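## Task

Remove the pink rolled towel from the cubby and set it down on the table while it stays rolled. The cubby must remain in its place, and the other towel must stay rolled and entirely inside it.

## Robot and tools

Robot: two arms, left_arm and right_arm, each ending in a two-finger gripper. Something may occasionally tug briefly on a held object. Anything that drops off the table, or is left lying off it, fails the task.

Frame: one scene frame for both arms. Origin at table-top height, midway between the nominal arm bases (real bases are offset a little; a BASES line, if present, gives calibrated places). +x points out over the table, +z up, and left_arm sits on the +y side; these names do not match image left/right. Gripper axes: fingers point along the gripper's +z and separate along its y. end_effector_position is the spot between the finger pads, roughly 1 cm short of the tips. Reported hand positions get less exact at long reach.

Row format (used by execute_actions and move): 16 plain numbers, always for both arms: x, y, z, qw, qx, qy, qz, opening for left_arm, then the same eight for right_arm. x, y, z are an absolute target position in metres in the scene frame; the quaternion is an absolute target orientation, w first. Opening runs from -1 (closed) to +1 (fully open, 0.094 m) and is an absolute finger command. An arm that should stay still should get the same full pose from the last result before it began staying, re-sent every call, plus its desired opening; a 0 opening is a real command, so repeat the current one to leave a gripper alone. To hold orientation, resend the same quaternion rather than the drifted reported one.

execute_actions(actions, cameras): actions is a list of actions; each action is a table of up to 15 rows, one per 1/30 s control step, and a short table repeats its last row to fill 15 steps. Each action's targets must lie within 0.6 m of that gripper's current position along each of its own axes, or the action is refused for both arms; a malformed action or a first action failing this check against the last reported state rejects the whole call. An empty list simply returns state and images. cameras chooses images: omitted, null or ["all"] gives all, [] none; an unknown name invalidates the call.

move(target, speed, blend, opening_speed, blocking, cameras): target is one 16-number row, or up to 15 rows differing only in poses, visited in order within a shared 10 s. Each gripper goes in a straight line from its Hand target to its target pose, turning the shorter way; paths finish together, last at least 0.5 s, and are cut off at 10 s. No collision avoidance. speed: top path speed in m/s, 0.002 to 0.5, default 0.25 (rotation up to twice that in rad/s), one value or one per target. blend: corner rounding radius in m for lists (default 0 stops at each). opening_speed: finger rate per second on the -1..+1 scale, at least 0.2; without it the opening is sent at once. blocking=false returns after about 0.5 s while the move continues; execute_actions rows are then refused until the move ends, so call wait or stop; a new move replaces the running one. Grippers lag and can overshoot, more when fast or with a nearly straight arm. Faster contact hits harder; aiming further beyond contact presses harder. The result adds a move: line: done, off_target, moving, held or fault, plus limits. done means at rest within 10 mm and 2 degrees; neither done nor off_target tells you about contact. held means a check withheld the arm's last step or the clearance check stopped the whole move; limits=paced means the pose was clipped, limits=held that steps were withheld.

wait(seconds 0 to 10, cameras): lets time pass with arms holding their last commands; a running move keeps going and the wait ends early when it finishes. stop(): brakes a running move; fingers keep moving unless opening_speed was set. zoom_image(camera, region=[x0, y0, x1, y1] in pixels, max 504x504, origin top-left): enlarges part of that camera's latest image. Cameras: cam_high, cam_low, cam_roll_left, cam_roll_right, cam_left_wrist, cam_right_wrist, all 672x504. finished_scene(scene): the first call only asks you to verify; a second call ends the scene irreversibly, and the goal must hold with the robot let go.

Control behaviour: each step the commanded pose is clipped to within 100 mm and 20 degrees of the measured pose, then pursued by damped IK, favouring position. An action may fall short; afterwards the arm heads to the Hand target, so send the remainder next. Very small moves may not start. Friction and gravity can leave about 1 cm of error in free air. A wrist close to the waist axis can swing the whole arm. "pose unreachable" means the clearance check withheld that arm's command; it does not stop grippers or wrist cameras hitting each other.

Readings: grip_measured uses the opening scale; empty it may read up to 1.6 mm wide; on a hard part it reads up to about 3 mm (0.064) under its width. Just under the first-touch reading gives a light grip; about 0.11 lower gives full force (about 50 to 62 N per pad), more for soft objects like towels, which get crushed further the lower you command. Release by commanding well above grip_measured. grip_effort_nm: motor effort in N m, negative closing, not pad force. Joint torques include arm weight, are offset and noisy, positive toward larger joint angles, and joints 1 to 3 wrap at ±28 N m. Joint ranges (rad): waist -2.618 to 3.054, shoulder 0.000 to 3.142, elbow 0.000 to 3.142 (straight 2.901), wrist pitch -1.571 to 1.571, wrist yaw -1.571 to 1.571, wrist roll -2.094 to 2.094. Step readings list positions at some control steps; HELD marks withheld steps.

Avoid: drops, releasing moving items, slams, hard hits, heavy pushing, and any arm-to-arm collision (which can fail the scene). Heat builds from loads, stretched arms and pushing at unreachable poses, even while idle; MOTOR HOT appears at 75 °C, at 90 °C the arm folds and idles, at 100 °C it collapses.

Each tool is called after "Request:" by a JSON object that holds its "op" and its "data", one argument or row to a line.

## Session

Request:
{"op": "execute_actions", "data": {
  "actions": []
}}

Request:
{"op": "zoom_image", "data": {
  "camera": "cam_high",
  "region": [300, 70, 500, 270]
}}

Scene clock: 0.00 s.
left_arm: end_effector_position=(+0.4034, +0.2548, +0.1228) grip_measured=+1.000 grip_effort_nm=n/a end_effector_quat_wxyz=(+0.623, -0.025, +0.782, +0.000) | right_arm: end_effector_position=(+0.3994, -0.2870, +0.0880) grip_measured=+1.000 grip_effort_nm=n/a end_effector_quat_wxyz=(+0.579, +0.022, +0.815, -0.004)
Joint positions: left_arm=[-0.002 1.542 0.36 0.956 -0.047 -0.043 0.094] | right_arm=[-0.02 1.567 0.324 0.907 0.008 0.022 0.094]
Joint velocities: left_arm=[0.012 -0.012 0.002 -0.037 0.037 -0.051 0] | right_arm=[-0.002 0.002 -0.012 0.007 -0.066 0.066 0]
Joint torques (N m): no reading
Motor temperatures (°C): left_arm=[20 23 18 21 19 18 19] | right_arm=[20 22 25 20 19 21 20]
Heat: left arm: 23 °C; right arm: 25 °C.
Hand target: left_arm +0.4030, +0.2548, +0.1209; +0.619, -0.025, +0.785, +0.000 | right_arm +0.4028, -0.2871, +0.0964; +0.589, +0.021, +0.808, -0.004
Tool commands: left_gripper/opening=+1.0 right_gripper/opening=+1.0

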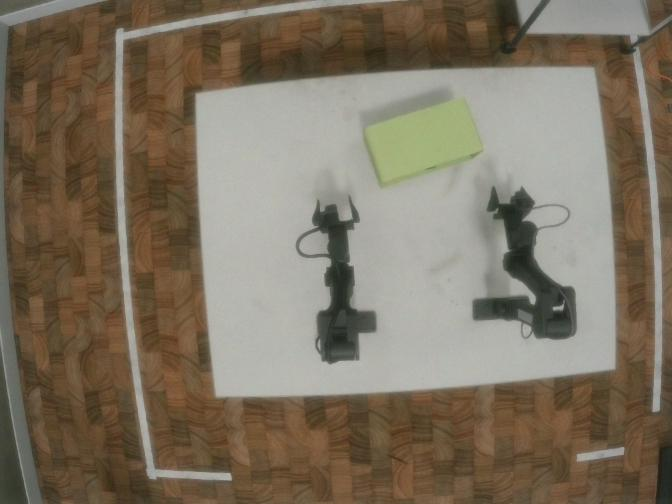

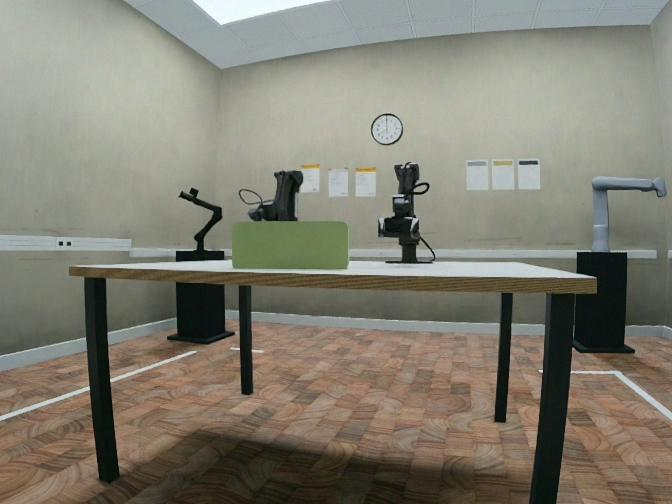

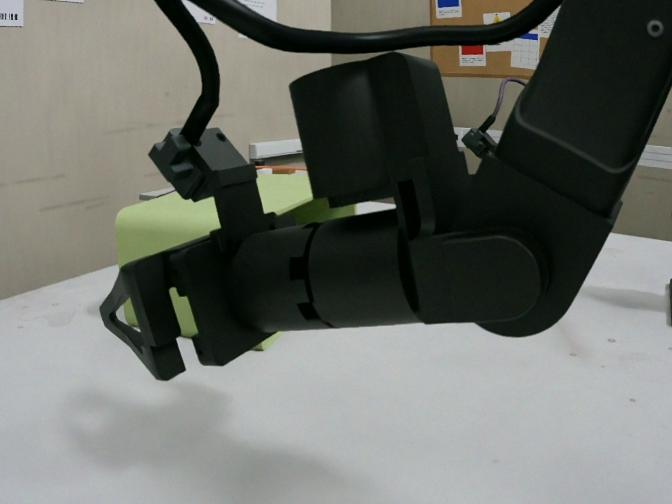

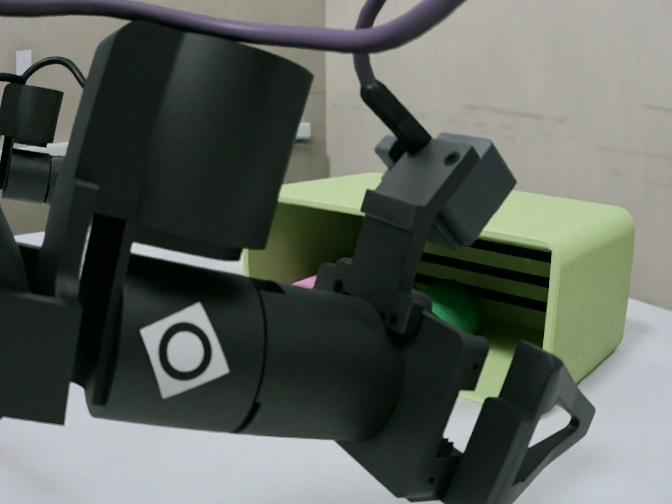

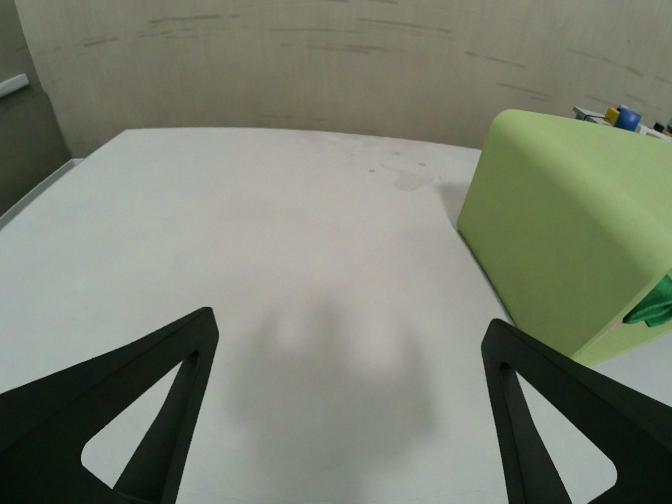

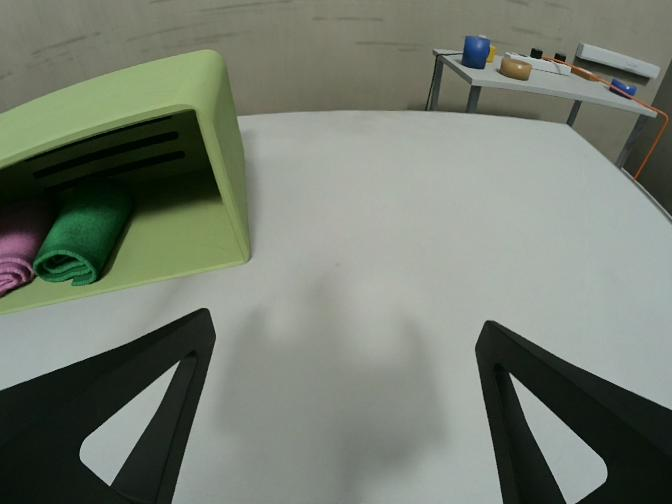

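Scaled by 2.520 from the camera's 672x504 image, which has a finer 960x720 frame.

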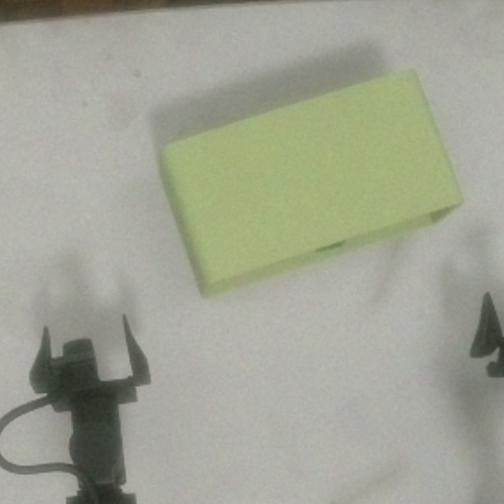

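Request:
{"op": "move", "data": {
  "target": [0.4034,0.2548,0.1228,0.623,-0.025,0.782,0.0,1,0.30,-0.12,0.12,0.6378,-0.1224,0.7505,0.1223,-0.4],
  "cameras": ["cam_high","cam_roll_left","cam_roll_right","cam_right_wrist"]
}}

Scene clock: 2.93 s.
left_arm: end_effector_position=(+0.4034, +0.2548, +0.1228) grip_measured=+1.000 grip_effort_nm=-0.007 end_effector_quat_wxyz=(+0.623, -0.025, +0.782, +0.000) | right_arm: end_effector_position=(+0.3036, -0.1219, +0.1158) grip_measured=-0.397 grip_effort_nm=-0.129 end_effector_quat_wxyz=(+0.633, -0.134, +0.755, +0.109)
Joint positions: left_arm=[-0.002 1.542 0.36 0.956 -0.047 -0.043 0.094] | right_arm=[0.638 1.343 0.075 1.085 0.282 0.046 0.028]
Joint velocities: left_arm=[0.002 0.007 -0.017 -0.037 -0.037 -0.022 0] | right_arm=[-0.012 -0.017 -0.027 -0.037 -0.081 -0.051 -0.001]
Joint torques (N m): left_arm=[0.02 -5.57 6.74 1.85 -0.03 0.02] | right_arm=[0.46 -3.33 3.29 1.72 0.04 -0.01]
Motor temperatures (°C): left_arm=[20 24 18 22 19 18 19] | right_arm=[20 22 25 20 19 21 20]
Heat: left arm: 24 °C; right arm: 25 °C.
Hand target: left_arm +0.4034, +0.2548, +0.1228; +0.623, -0.025, +0.782, +0.000 | right_arm +0.3017, -0.1227, +0.1208; +0.641, -0.130, +0.748, +0.112
Off the commanded pose: left_arm 0.000 m, 0 deg | right_arm 0.006 m, 2 deg.
move: done
Images, in order (width x height): cam_high 672x504, cam_roll_left 672x504, cam_roll_right 672x504, cam_right_wrist 672x504.

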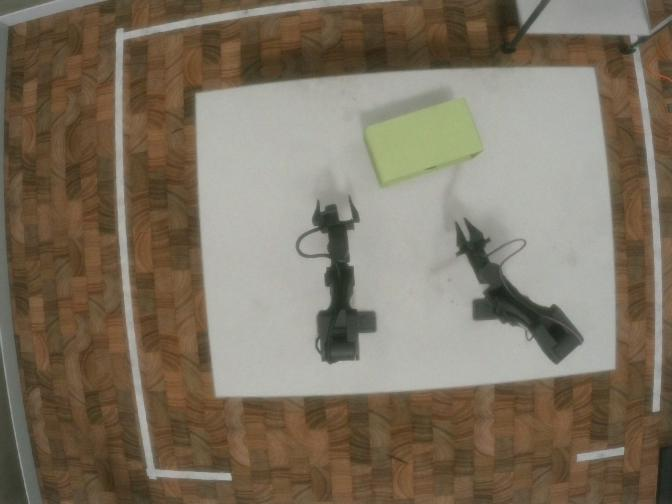

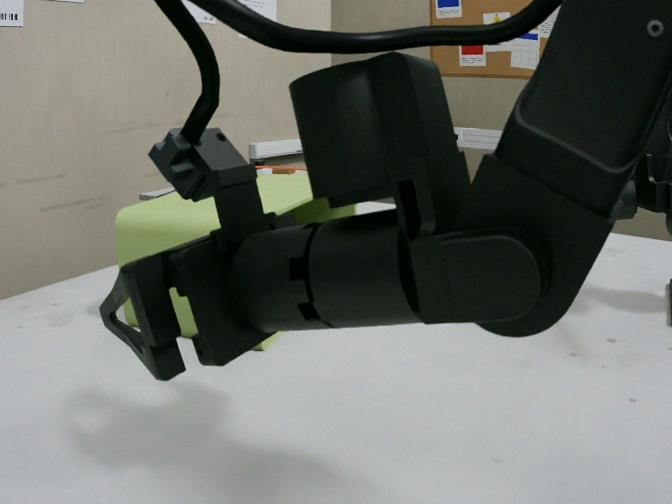

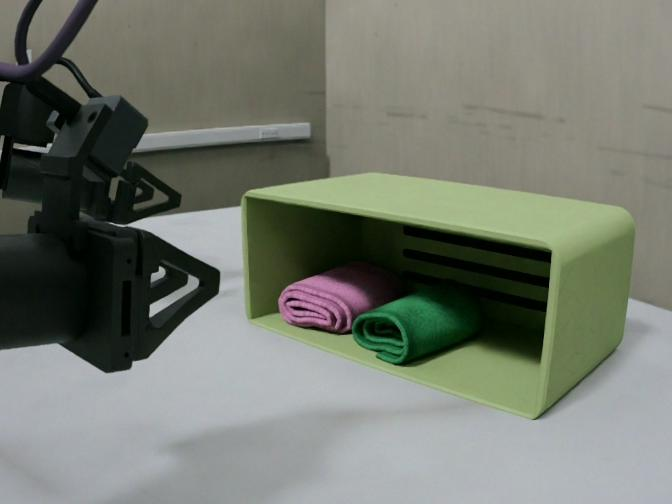

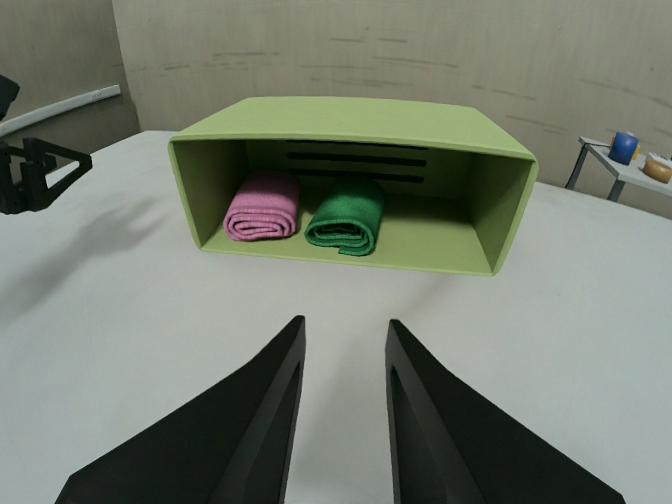

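Request:
{"op": "move", "data": {
  "target": [0.4034,0.2548,0.1228,0.623,-0.025,0.782,0.0,1,0.38,0.02,0.095,0.366,0.4466,0.6747,0.46,-0.42],
  "cameras": ["cam_high","cam_roll_left","cam_roll_right","cam_right_wrist"]
}}

Request:
{"op": "zoom_image", "data": {
  "camera": "cam_high",
  "region": [320, 70, 500, 250]
}}

Scene clock: 9.00 s.
left_arm: end_effector_position=(+0.4034, +0.2548, +0.1228) grip_measured=+1.000 grip_effort_nm=-0.002 end_effector_quat_wxyz=(+0.623, -0.025, +0.782, +0.000) | right_arm: end_effector_position=(+0.3766, +0.0119, +0.0919) grip_measured=-0.417 grip_effort_nm=-0.129 end_effector_quat_wxyz=(+0.368, +0.445, +0.676, +0.458)
Joint positions: left_arm=[-0.002 1.542 0.36 0.956 -0.047 -0.043 0.094] | right_arm=[0.859 1.854 0.697 0.794 0.512 1.66 0.027]
Joint velocities: left_arm=[-0.007 -0.002 0.002 -0.007 0.022 -0.037 0] | right_arm=[-0.002 -0.017 -0.002 -0.066 0.022 0.022 0]
Joint torques (N m): left_arm=[0.03 -5.57 6.74 1.85 -0.03 0.03] | right_arm=[0.5 -5.72 6.95 1.35 0.1 -0.04]
Motor temperatures (°C): left_arm=[20 24 18 23 19 18 19] | right_arm=[20 22 25 21 19 21 20]
Heat: left arm: 24 °C; right arm: 25 °C.
Hand target: left_arm +0.4034, +0.2548, +0.1228; +0.623, -0.025, +0.782, +0.000 | right_arm +0.3796, +0.0185, +0.0931; +0.368, +0.444, +0.676, +0.459
Off the commanded pose: left_arm 0.000 m, 0 deg | right_arm 0.009 m, 0 deg.
move: done
Images, in order (width x height): cam_high 672x504, cam_roll_left 672x504, cam_roll_right 672x504, cam_right_wrist 672x504.

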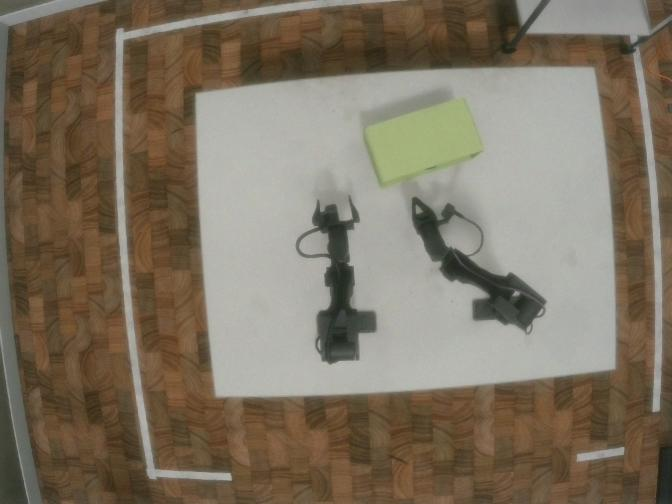

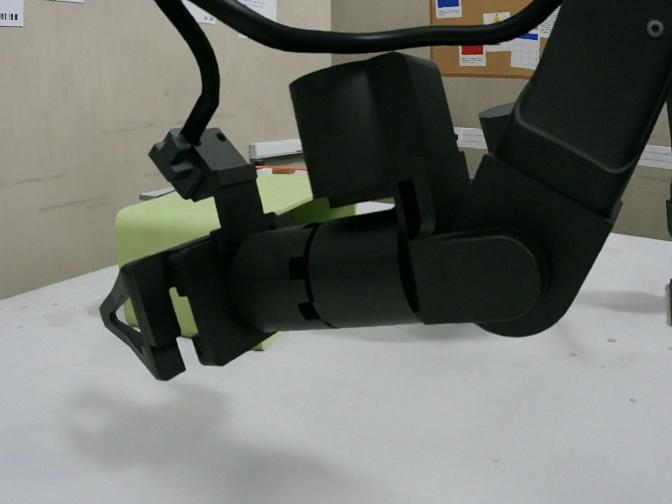

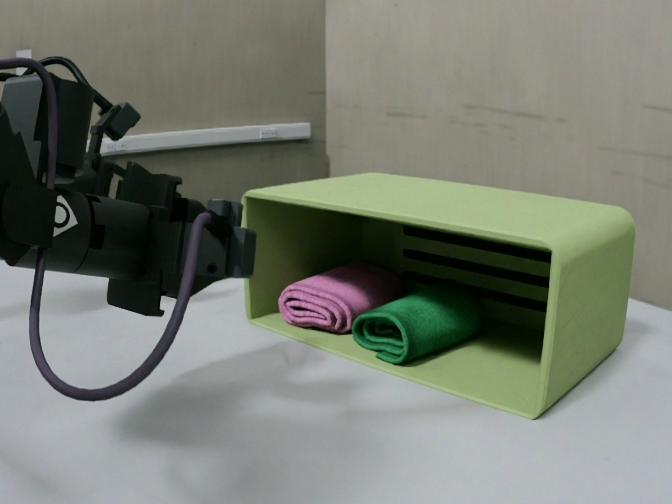

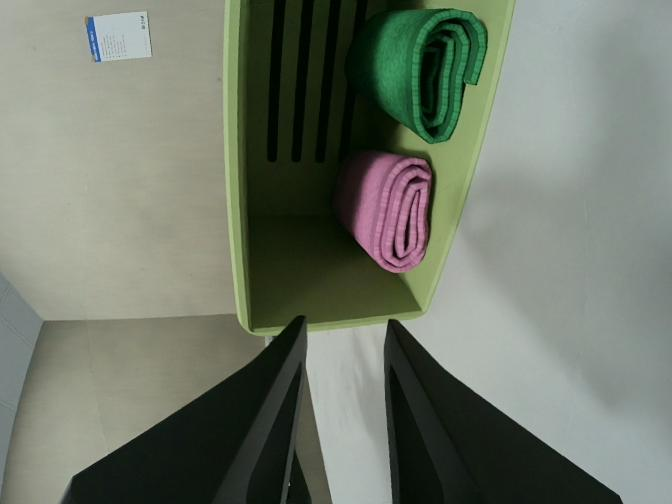

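Scaled by 2.800 from the camera's 672x504 image, which has a finer 960x720 frame.

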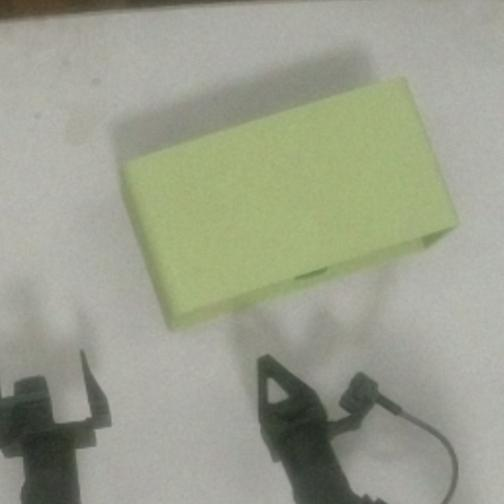

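Request:
{"op": "move", "data": {
  "target": [0.4034,0.2548,0.1228,0.623,-0.025,0.782,0.0,1,0.430,0.035,0.054,0.366,0.4466,0.6747,0.46,-0.35],
  "speed": 0.12,
  "cameras": ["cam_high","cam_roll_right","cam_right_wrist"]
}}

Request:
{"op": "zoom_image", "data": {
  "camera": "cam_high",
  "region": [320, 70, 500, 250]
}}

Request:
{"op": "zoom_image", "data": {
  "camera": "cam_roll_right",
  "region": [150, 160, 500, 420]
}}

Scene clock: 11.77 s.
left_arm: end_effector_position=(+0.4034, +0.2548, +0.1228) grip_measured=+1.000 grip_effort_nm=-0.007 end_effector_quat_wxyz=(+0.623, -0.025, +0.782, +0.000) | right_arm: end_effector_position=(+0.4221, +0.0302, +0.0497) grip_measured=-0.352 grip_effort_nm=0.129 end_effector_quat_wxyz=(+0.360, +0.451, +0.680, +0.453)
Joint positions: left_arm=[-0.002 1.542 0.36 0.956 -0.047 -0.043 0.094] | right_arm=[0.794 2.107 0.876 0.856 0.447 1.652 0.03]
Joint velocities: left_arm=[-0.007 -0.007 0.017 -0.066 0.007 -0.022 0] | right_arm=[0.002 0.007 -0.002 -0.095 0.007 -0.022 0.001]
Joint torques (N m): left_arm=[0.02 -5.59 6.74 1.85 -0.03 0.02] | right_arm=[-0.27 -7.21 6.53 1.62 0.03 -0.11]
Motor temperatures (°C): left_arm=[20 24 18 24 19 18 19] | right_arm=[20 23 25 21 19 21 20]
Heat: left arm: 24 °C; right arm: 25 °C.
Hand target: left_arm +0.4034, +0.2548, +0.1228; +0.623, -0.025, +0.782, +0.000 | right_arm +0.4289, +0.0347, +0.0534; +0.365, +0.447, +0.675, +0.460
Off the commanded pose: left_arm 0.000 m, 0 deg | right_arm 0.010 m, 1 deg.
move: done
Images, in order (width x height): cam_high 672x504, cam_roll_right 672x504, cam_right_wrist 672x504.

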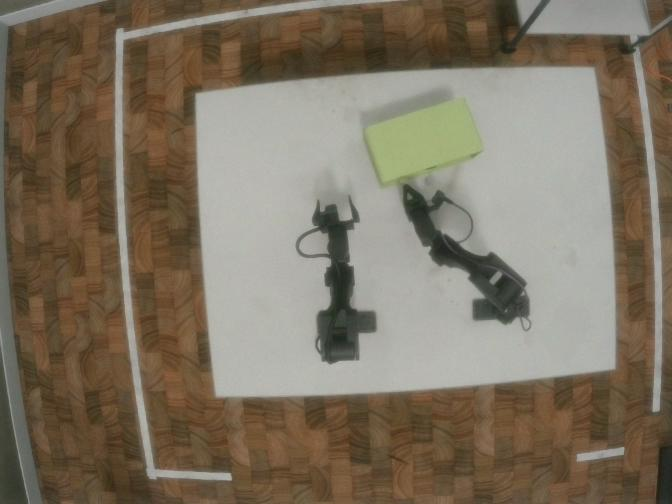

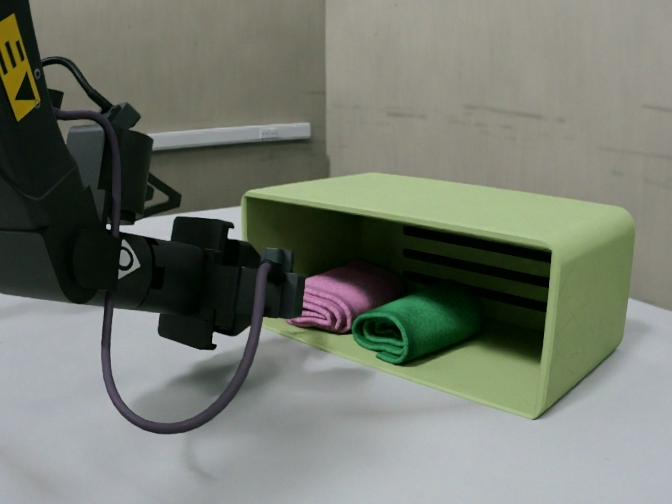

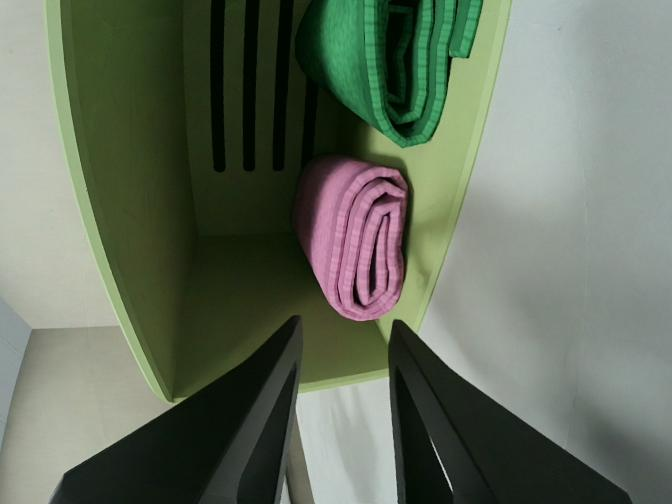

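Scaled by 2.800 from the camera's 672x504 image, which has a finer 960x720 frame.

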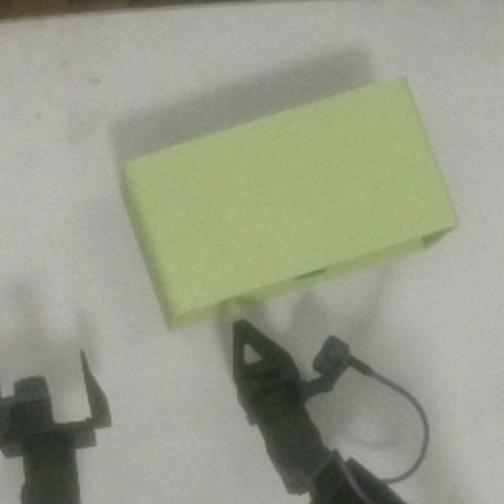

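Scaled by 1.440 from the camera's 672x504 image, which has a finer 960x720 frame.

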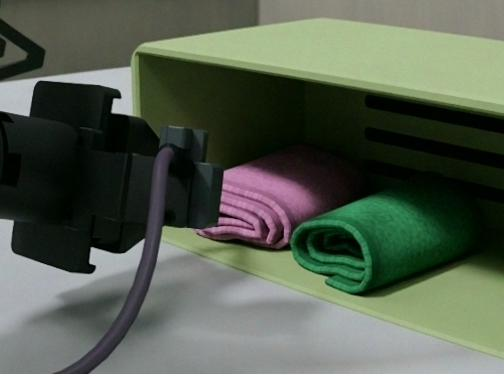

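Request:
{"op": "move", "data": {
  "target": [0.4034,0.2548,0.1228,0.623,-0.025,0.782,0.0,1,0.449,0.040,0.047,0.366,0.4466,0.6747,0.46,-0.46],
  "speed": 0.06,
  "cameras": ["cam_roll_right","cam_right_wrist"]
}}

Request:
{"op": "zoom_image", "data": {
  "camera": "cam_right_wrist",
  "region": [200, 100, 500, 400]
}}

Request:
{"op": "zoom_image", "data": {
  "camera": "cam_roll_right",
  "region": [150, 160, 500, 420]
}}

Scene clock: 13.83 s.
left_arm: end_effector_position=(+0.4034, +0.2548, +0.1228) grip_measured=+1.000 grip_effort_nm=-0.007 end_effector_quat_wxyz=(+0.623, -0.025, +0.782, +0.000) | right_arm: end_effector_position=(+0.4421, +0.0374, +0.0467) grip_measured=-0.458 grip_effort_nm=-0.134 end_effector_quat_wxyz=(+0.362, +0.450, +0.676, +0.458)
Joint positions: left_arm=[-0.002 1.542 0.36 0.956 -0.047 -0.043 0.094] | right_arm=[0.77 2.171 0.958 0.856 0.425 1.642 0.025]
Joint velocities: left_arm=[-0.002 -0.002 -0.002 0.007 -0.066 -0.037 0] | right_arm=[-0.012 0.012 -0.002 -0.022 0.066 -0.081 0]
Joint torques (N m): left_arm=[0.02 -5.59 6.72 1.85 -0.03 0.03] | right_arm=[-0.42 -7.56 6.67 1.51 0.03 -0.12]
Motor temperatures (°C): left_arm=[20 24 18 24 19 18 19] | right_arm=[20 23 25 22 19 21 20]
Heat: left arm: 24 °C; right arm: 25 °C.
Hand target: left_arm +0.4034, +0.2548, +0.1228; +0.623, -0.025, +0.782, +0.000 | right_arm +0.4487, +0.0402, +0.0465; +0.366, +0.447, +0.675, +0.460
Off the commanded pose: left_arm 0.000 m, 0 deg | right_arm 0.007 m, 1 deg.
move: done
Images, in order (width x height): cam_roll_right 672x504, cam_right_wrist 672x504.

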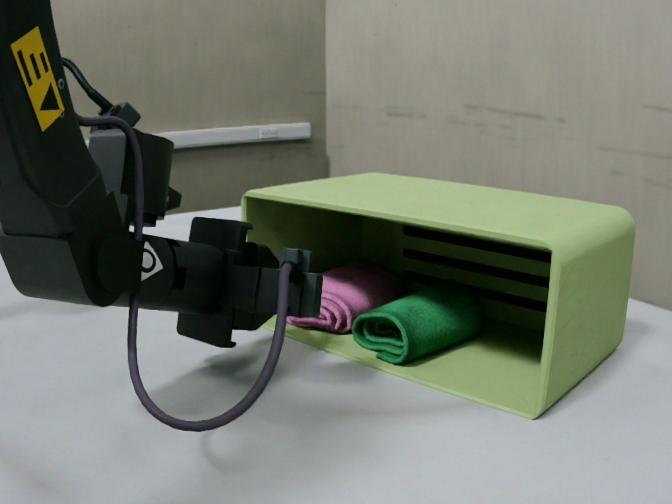

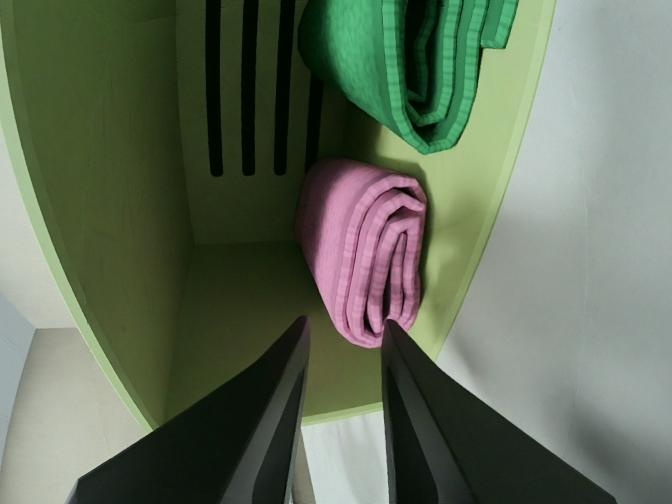

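Scaled by 1.680 from the camera's 672x504 image, which has a finer 960x720 frame.

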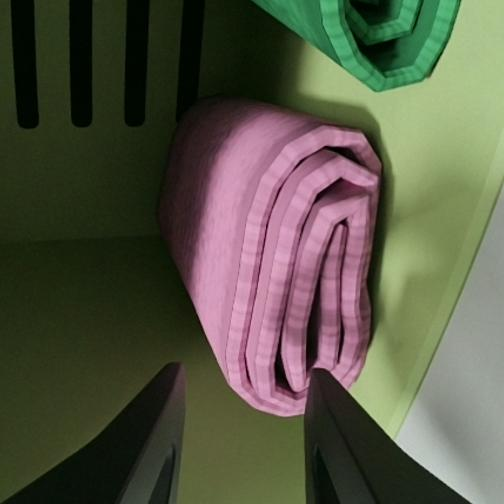

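Scaled by 1.440 from the camera's 672x504 image, which has a finer 960x720 frame.

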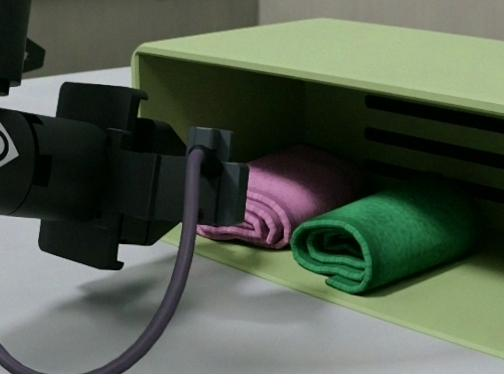

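Request:
{"op": "move", "data": {
  "target": [0.4034,0.2548,0.1228,0.623,-0.025,0.782,0.0,1,0.467,0.038,0.043,0.366,0.4466,0.6747,0.46,-0.46],
  "speed": 0.04,
  "cameras": ["cam_roll_right","cam_right_wrist"]
}}

Request:
{"op": "zoom_image", "data": {
  "camera": "cam_right_wrist",
  "region": [200, 100, 500, 400]
}}

Scene clock: 15.73 s.
left_arm: end_effector_position=(+0.4034, +0.2548, +0.1228) grip_measured=+1.000 grip_effort_nm=-0.012 end_effector_quat_wxyz=(+0.623, -0.025, +0.782, +0.000) | right_arm: end_effector_position=(+0.4609, +0.0356, +0.0455) grip_measured=-0.458 grip_effort_nm=-0.125 end_effector_quat_wxyz=(+0.363, +0.450, +0.673, +0.462)
Joint positions: left_arm=[-0.002 1.542 0.36 0.956 -0.047 -0.043 0.094] | right_arm=[0.734 2.21 1.013 0.856 0.391 1.629 0.025]
Joint velocities: left_arm=[-0.012 0.007 -0.012 0.007 -0.037 -0.081 0] | right_arm=[-0.017 -0.002 0.017 -0.051 -0.051 0.066 0]
Joint torques (N m): left_arm=[0.03 -5.57 6.74 1.85 -0.03 0.02] | right_arm=[-0.32 -7.84 6.76 1.43 0 -0.12]
Motor temperatures (°C): left_arm=[20 24 18 24 19 18 19] | right_arm=[20 23 26 22 19 21 20]
Heat: left arm: 24 °C; right arm: 26 °C.
Hand target: left_arm +0.4034, +0.2548, +0.1228; +0.623, -0.025, +0.782, +0.000 | right_arm +0.4666, +0.0381, +0.0427; +0.365, +0.447, +0.675, +0.460
Off the commanded pose: left_arm 0.000 m, 0 deg | right_arm 0.007 m, 1 deg.
move: done
Images, in order (width x height): cam_roll_right 672x504, cam_right_wrist 672x504.

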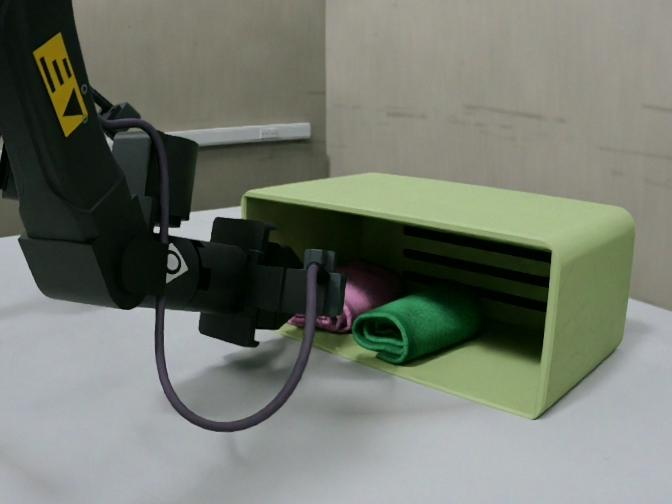

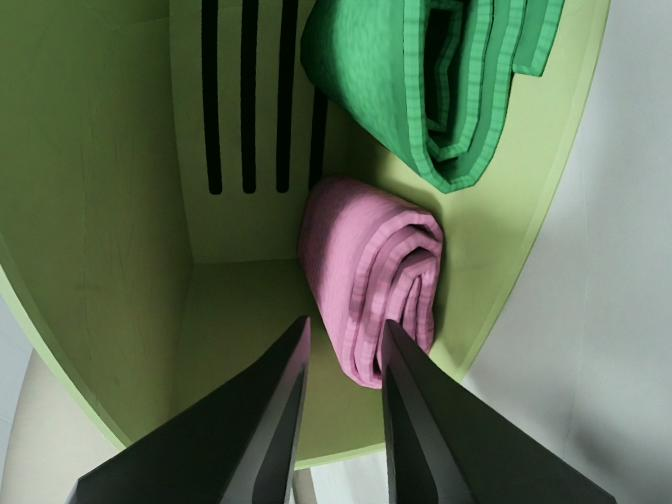

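Scaled by 1.680 from the camera's 672x504 image, which has a finer 960x720 frame.

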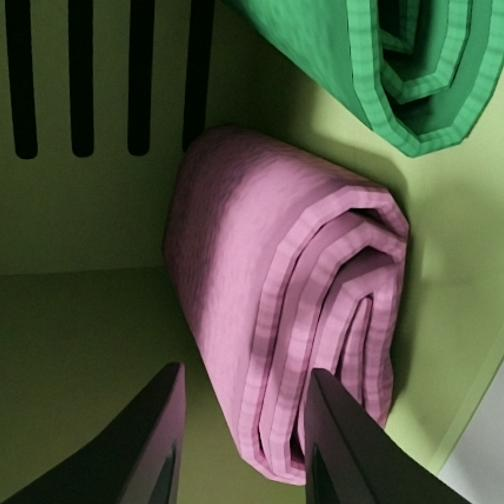

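Request:
{"op": "wait", "data": {
  "seconds": 0
}}

Scene clock: 17.43 s.
left_arm: end_effector_position=(+0.4034, +0.2548, +0.1228) grip_measured=+1.000 grip_effort_nm=-0.012 end_effector_quat_wxyz=(+0.623, -0.025, +0.782, +0.000) | right_arm: end_effector_position=(+0.4610, +0.0358, +0.0457) grip_measured=-0.458 grip_effort_nm=-0.125 end_effector_quat_wxyz=(+0.363, +0.449, +0.673, +0.462)
Joint positions: left_arm=[-0.002 1.542 0.36 0.956 -0.047 -0.043 0.094] | right_arm=[0.734 2.21 1.013 0.856 0.39 1.628 0.025]
Joint velocities: left_arm=[-0.002 0.002 -0.007 -0.022 -0.066 -0.081 0] | right_arm=[0.017 -0.002 0.017 -0.066 -0.037 -0.037 0]
Joint torques (N m): left_arm=[0.03 -5.59 6.74 1.85 -0.03 0.02] | right_arm=[-0.32 -7.84 6.76 1.43 0.02 -0.11]
Motor temperatures (°C): left_arm=[20 24 18 24 19 18 19] | right_arm=[20 23 26 22 19 21 20]
Heat: left arm: 24 °C; right arm: 26 °C.
Hand target: left_arm +0.4034, +0.2548, +0.1228; +0.623, -0.025, +0.782, +0.000 | right_arm +0.4666, +0.0381, +0.0427; +0.365, +0.447, +0.674, +0.460
Tool commands: left_gripper/opening=+1.0 right_gripper/opening=-0.46
Off the commanded pose: left_arm 0.000 m, 0 deg | right_arm 0.007 m, 1 deg.

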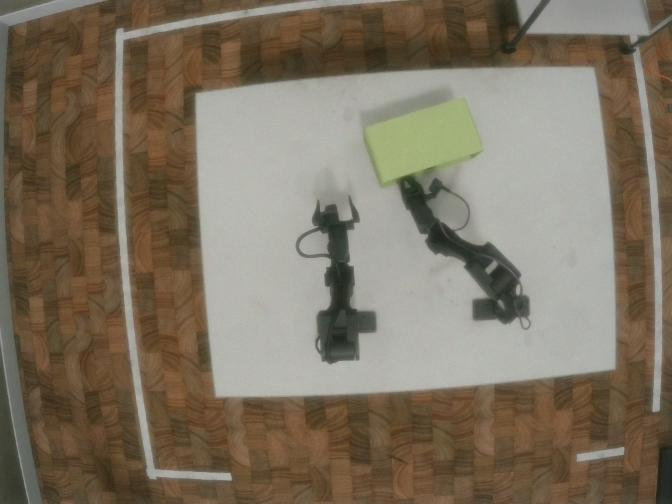

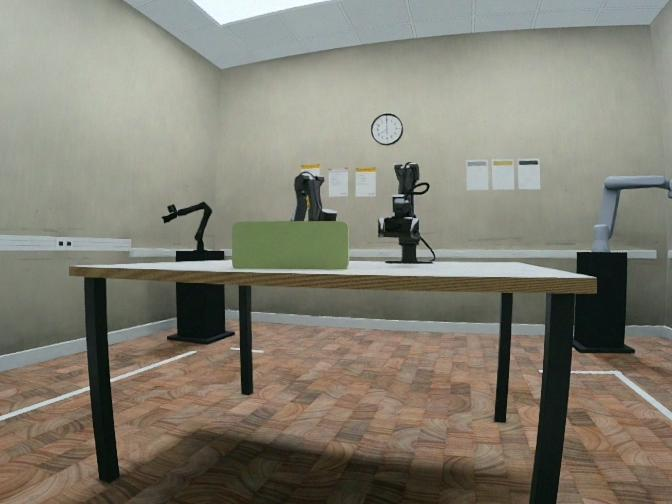

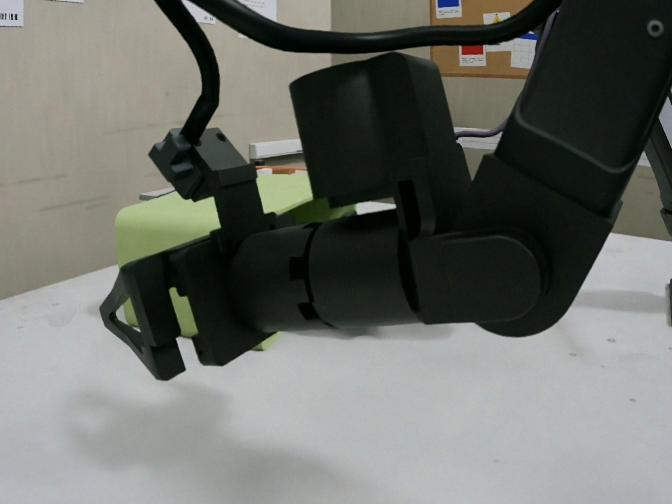

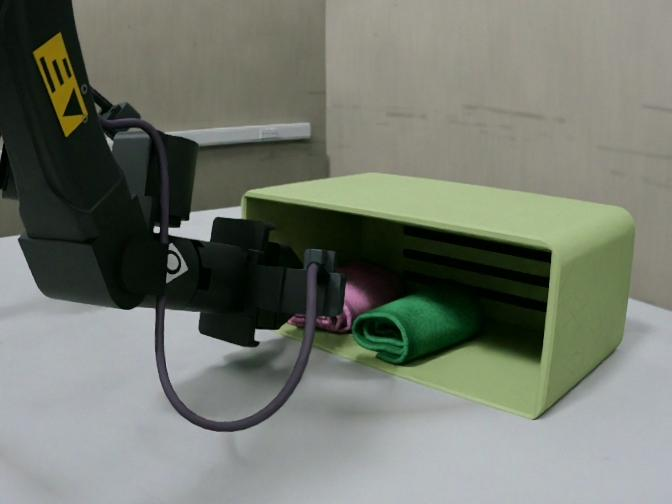

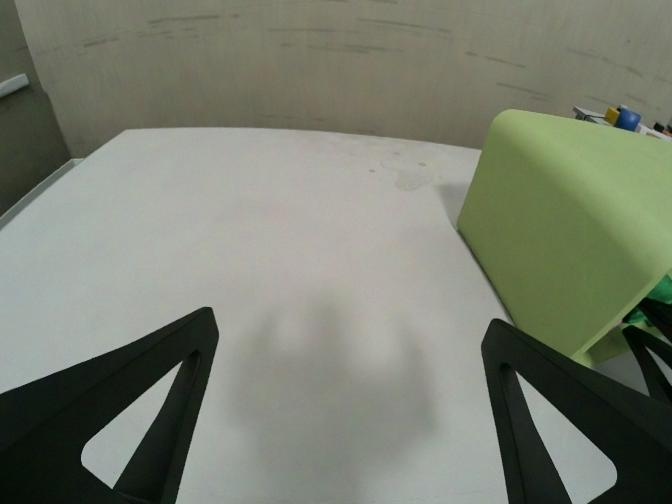

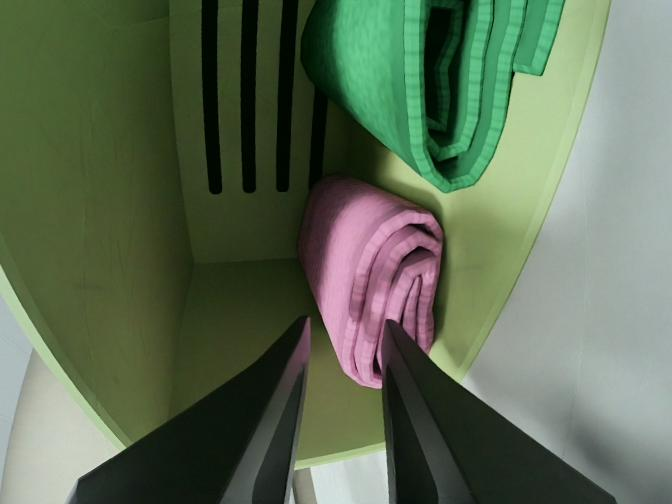

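Request:
{"op": "zoom_image", "data": {
  "camera": "cam_right_wrist",
  "region": [270, 160, 470, 410]
}}

Scaled by 2.016 from the camera's 672x504 image, which has a finer 960x720 frame.

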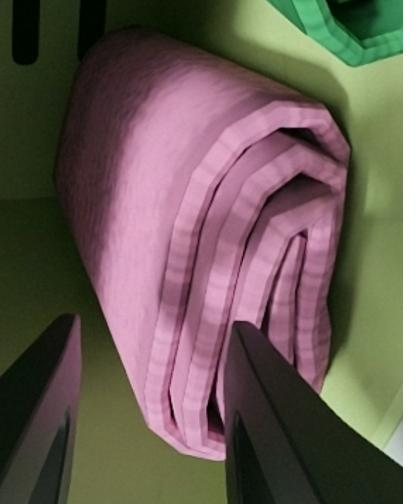

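Request:
{"op": "move", "data": {
  "target": [0.4034,0.2548,0.1228,0.623,-0.025,0.782,0.0,1,0.483,0.0365,0.0435,0.366,0.4466,0.6747,0.46,-0.46],
  "speed": 0.05,
  "cameras": ["cam_high","cam_roll_right","cam_right_wrist"]
}}

Request:
{"op": "zoom_image", "data": {
  "camera": "cam_right_wrist",
  "region": [270, 160, 470, 410]
}}

Scene clock: 19.63 s.
left_arm: end_effector_position=(+0.4034, +0.2548, +0.1228) grip_measured=+1.000 grip_effort_nm=-0.012 end_effector_quat_wxyz=(+0.623, -0.025, +0.782, +0.000) | right_arm: end_effector_position=(+0.4771, +0.0344, +0.0470) grip_measured=-0.458 grip_effort_nm=-0.129 end_effector_quat_wxyz=(+0.363, +0.449, +0.672, +0.464)
Joint positions: left_arm=[-0.002 1.542 0.36 0.956 -0.047 -0.043 0.094] | right_arm=[0.705 2.234 1.066 0.835 0.364 1.618 0.025]
Joint velocities: left_arm=[-0.027 -0.002 0.012 0.007 -0.007 0.007 0] | right_arm=[-0.012 0.002 -0.017 -0.051 0.037 0.066 0]
Joint torques (N m): left_arm=[0.03 -5.57 6.74 1.85 -0.03 0.03] | right_arm=[-0.34 -8.12 6.94 1.39 0.01 -0.12]
Motor temperatures (°C): left_arm=[20 24 18 24 19 18 19] | right_arm=[20 24 26 22 19 21 20]
Heat: left arm: 24 °C; right arm: 26 °C.
Hand target: left_arm +0.4034, +0.2548, +0.1228; +0.623, -0.025, +0.782, +0.000 | right_arm +0.4826, +0.0364, +0.0431; +0.365, +0.447, +0.674, +0.460
Off the commanded pose: left_arm 0.000 m, 0 deg | right_arm 0.007 m, 1 deg.
move: done
Images, in order (width x height): cam_high 672x504, cam_roll_right 672x504, cam_right_wrist 672x504.

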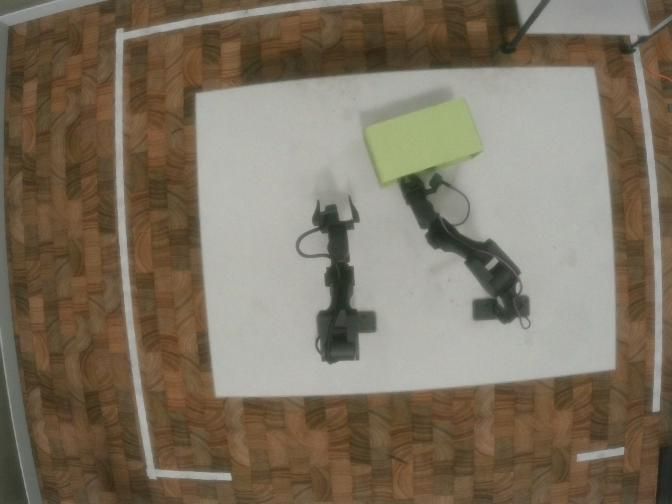

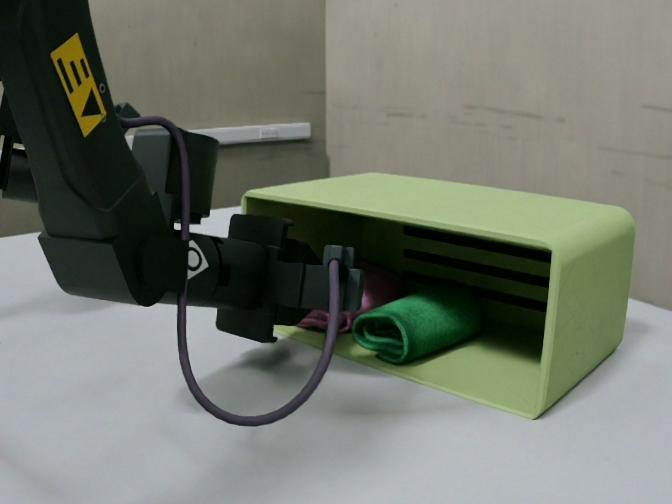

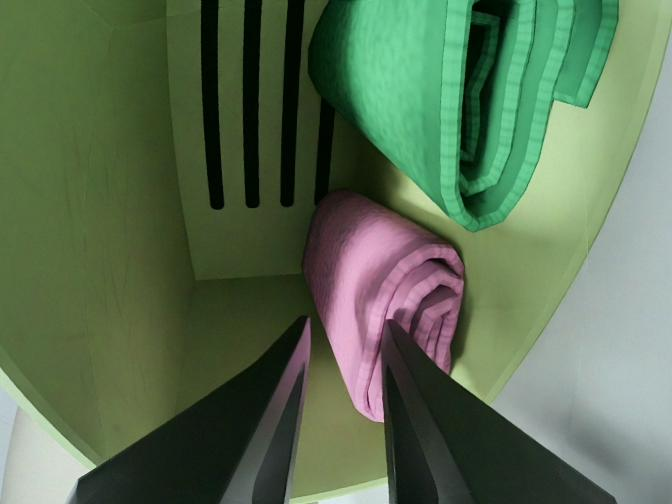

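Scaled by 2.016 from the camera's 672x504 image, which has a finer 960x720 frame.

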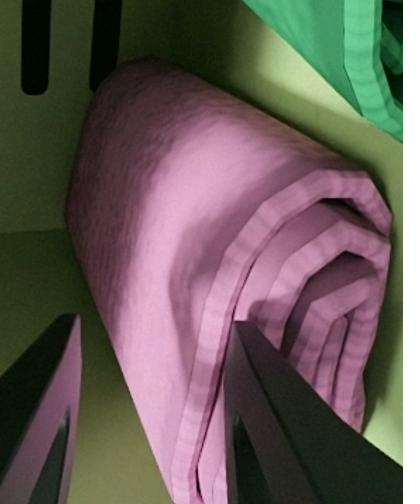

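Request:
{"op": "execute_actions", "data": {
  "actions": [],
  "cameras": ["cam_roll_left","cam_roll_right"]
}}

Request:
{"op": "zoom_image", "data": {
  "camera": "cam_roll_left",
  "region": [60, 150, 400, 450]
}}

Request:
{"op": "zoom_image", "data": {
  "camera": "cam_roll_right",
  "region": [180, 180, 480, 405]
}}

Scene clock: 20.27 s.
left_arm: end_effector_position=(+0.4034, +0.2548, +0.1228) grip_measured=+1.000 grip_effort_nm=-0.012 end_effector_quat_wxyz=(+0.623, -0.025, +0.782, +0.000) | right_arm: end_effector_position=(+0.4770, +0.0345, +0.0469) grip_measured=-0.458 grip_effort_nm=-0.125 end_effector_quat_wxyz=(+0.363, +0.449, +0.672, +0.464)
Joint positions: left_arm=[-0.002 1.542 0.36 0.956 -0.047 -0.043 0.094] | right_arm=[0.705 2.234 1.066 0.835 0.363 1.618 0.025]
Joint velocities: left_arm=[-0.007 0.007 -0.002 0.037 -0.022 0.022 0] | right_arm=[0.002 -0.007 0.002 0.007 -0.007 -0.007 -0.001]
Joint torques (N m): left_arm=[0.02 -5.57 6.72 1.85 -0.03 0.02] | right_arm=[-0.34 -8.1 6.94 1.4 0 -0.12]
Motor temperatures (°C): left_arm=[20 24 19 24 19 18 19] | right_arm=[20 24 26 22 19 21 20]
Heat: left arm: 24 °C; right arm: 26 °C.
Hand target: left_arm +0.4034, +0.2548, +0.1228; +0.623, -0.025, +0.782, +0.000 | right_arm +0.4826, +0.0365, +0.0430; +0.365, +0.447, +0.675, +0.460
Tool commands: left_gripper/opening=+1.0 right_gripper/opening=-0.46
Off the commanded pose: left_arm 0.000 m, 0 deg | right_arm 0.007 m, 1 deg.
Images, in order (width x height): cam_roll_left 672x504, cam_roll_right 672x504.

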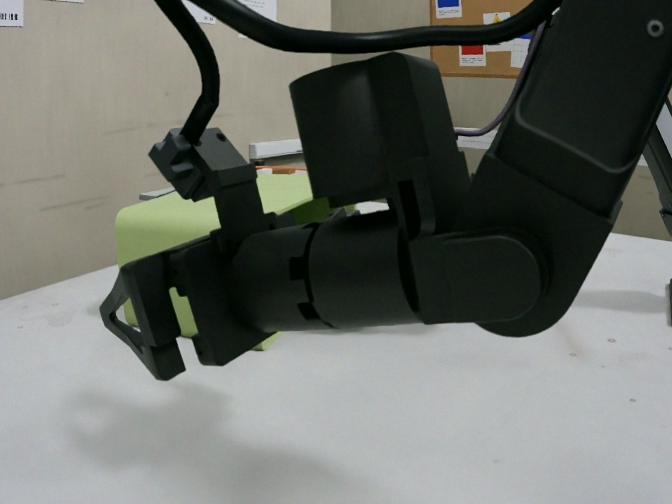

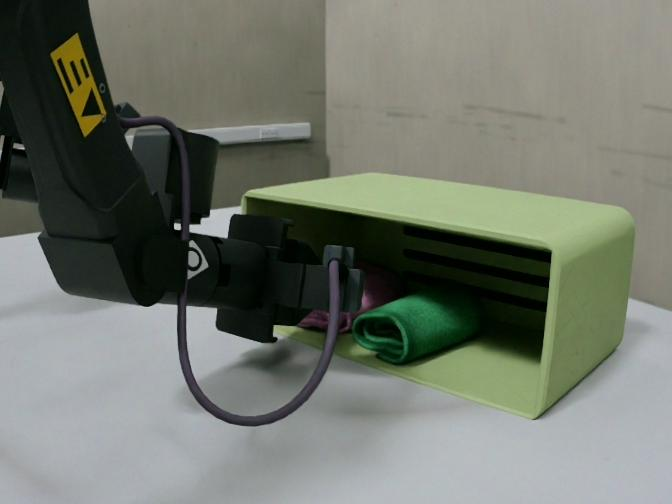

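Scaled by 1.482 from the camera's 672x504 image, which has a finer 960x720 frame.

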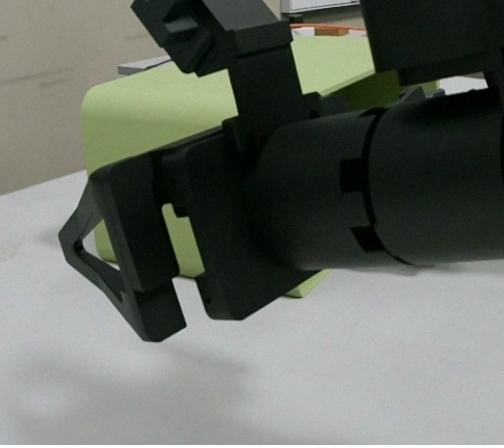

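Scaled by 1.680 from the camera's 672x504 image, which has a finer 960x720 frame.

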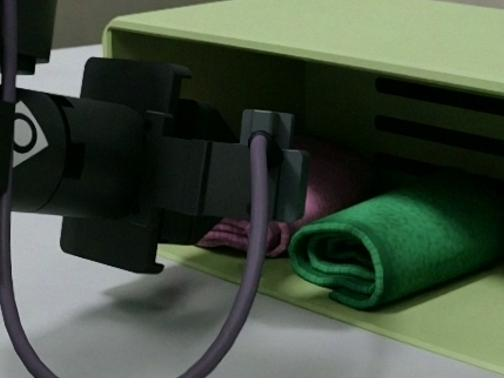

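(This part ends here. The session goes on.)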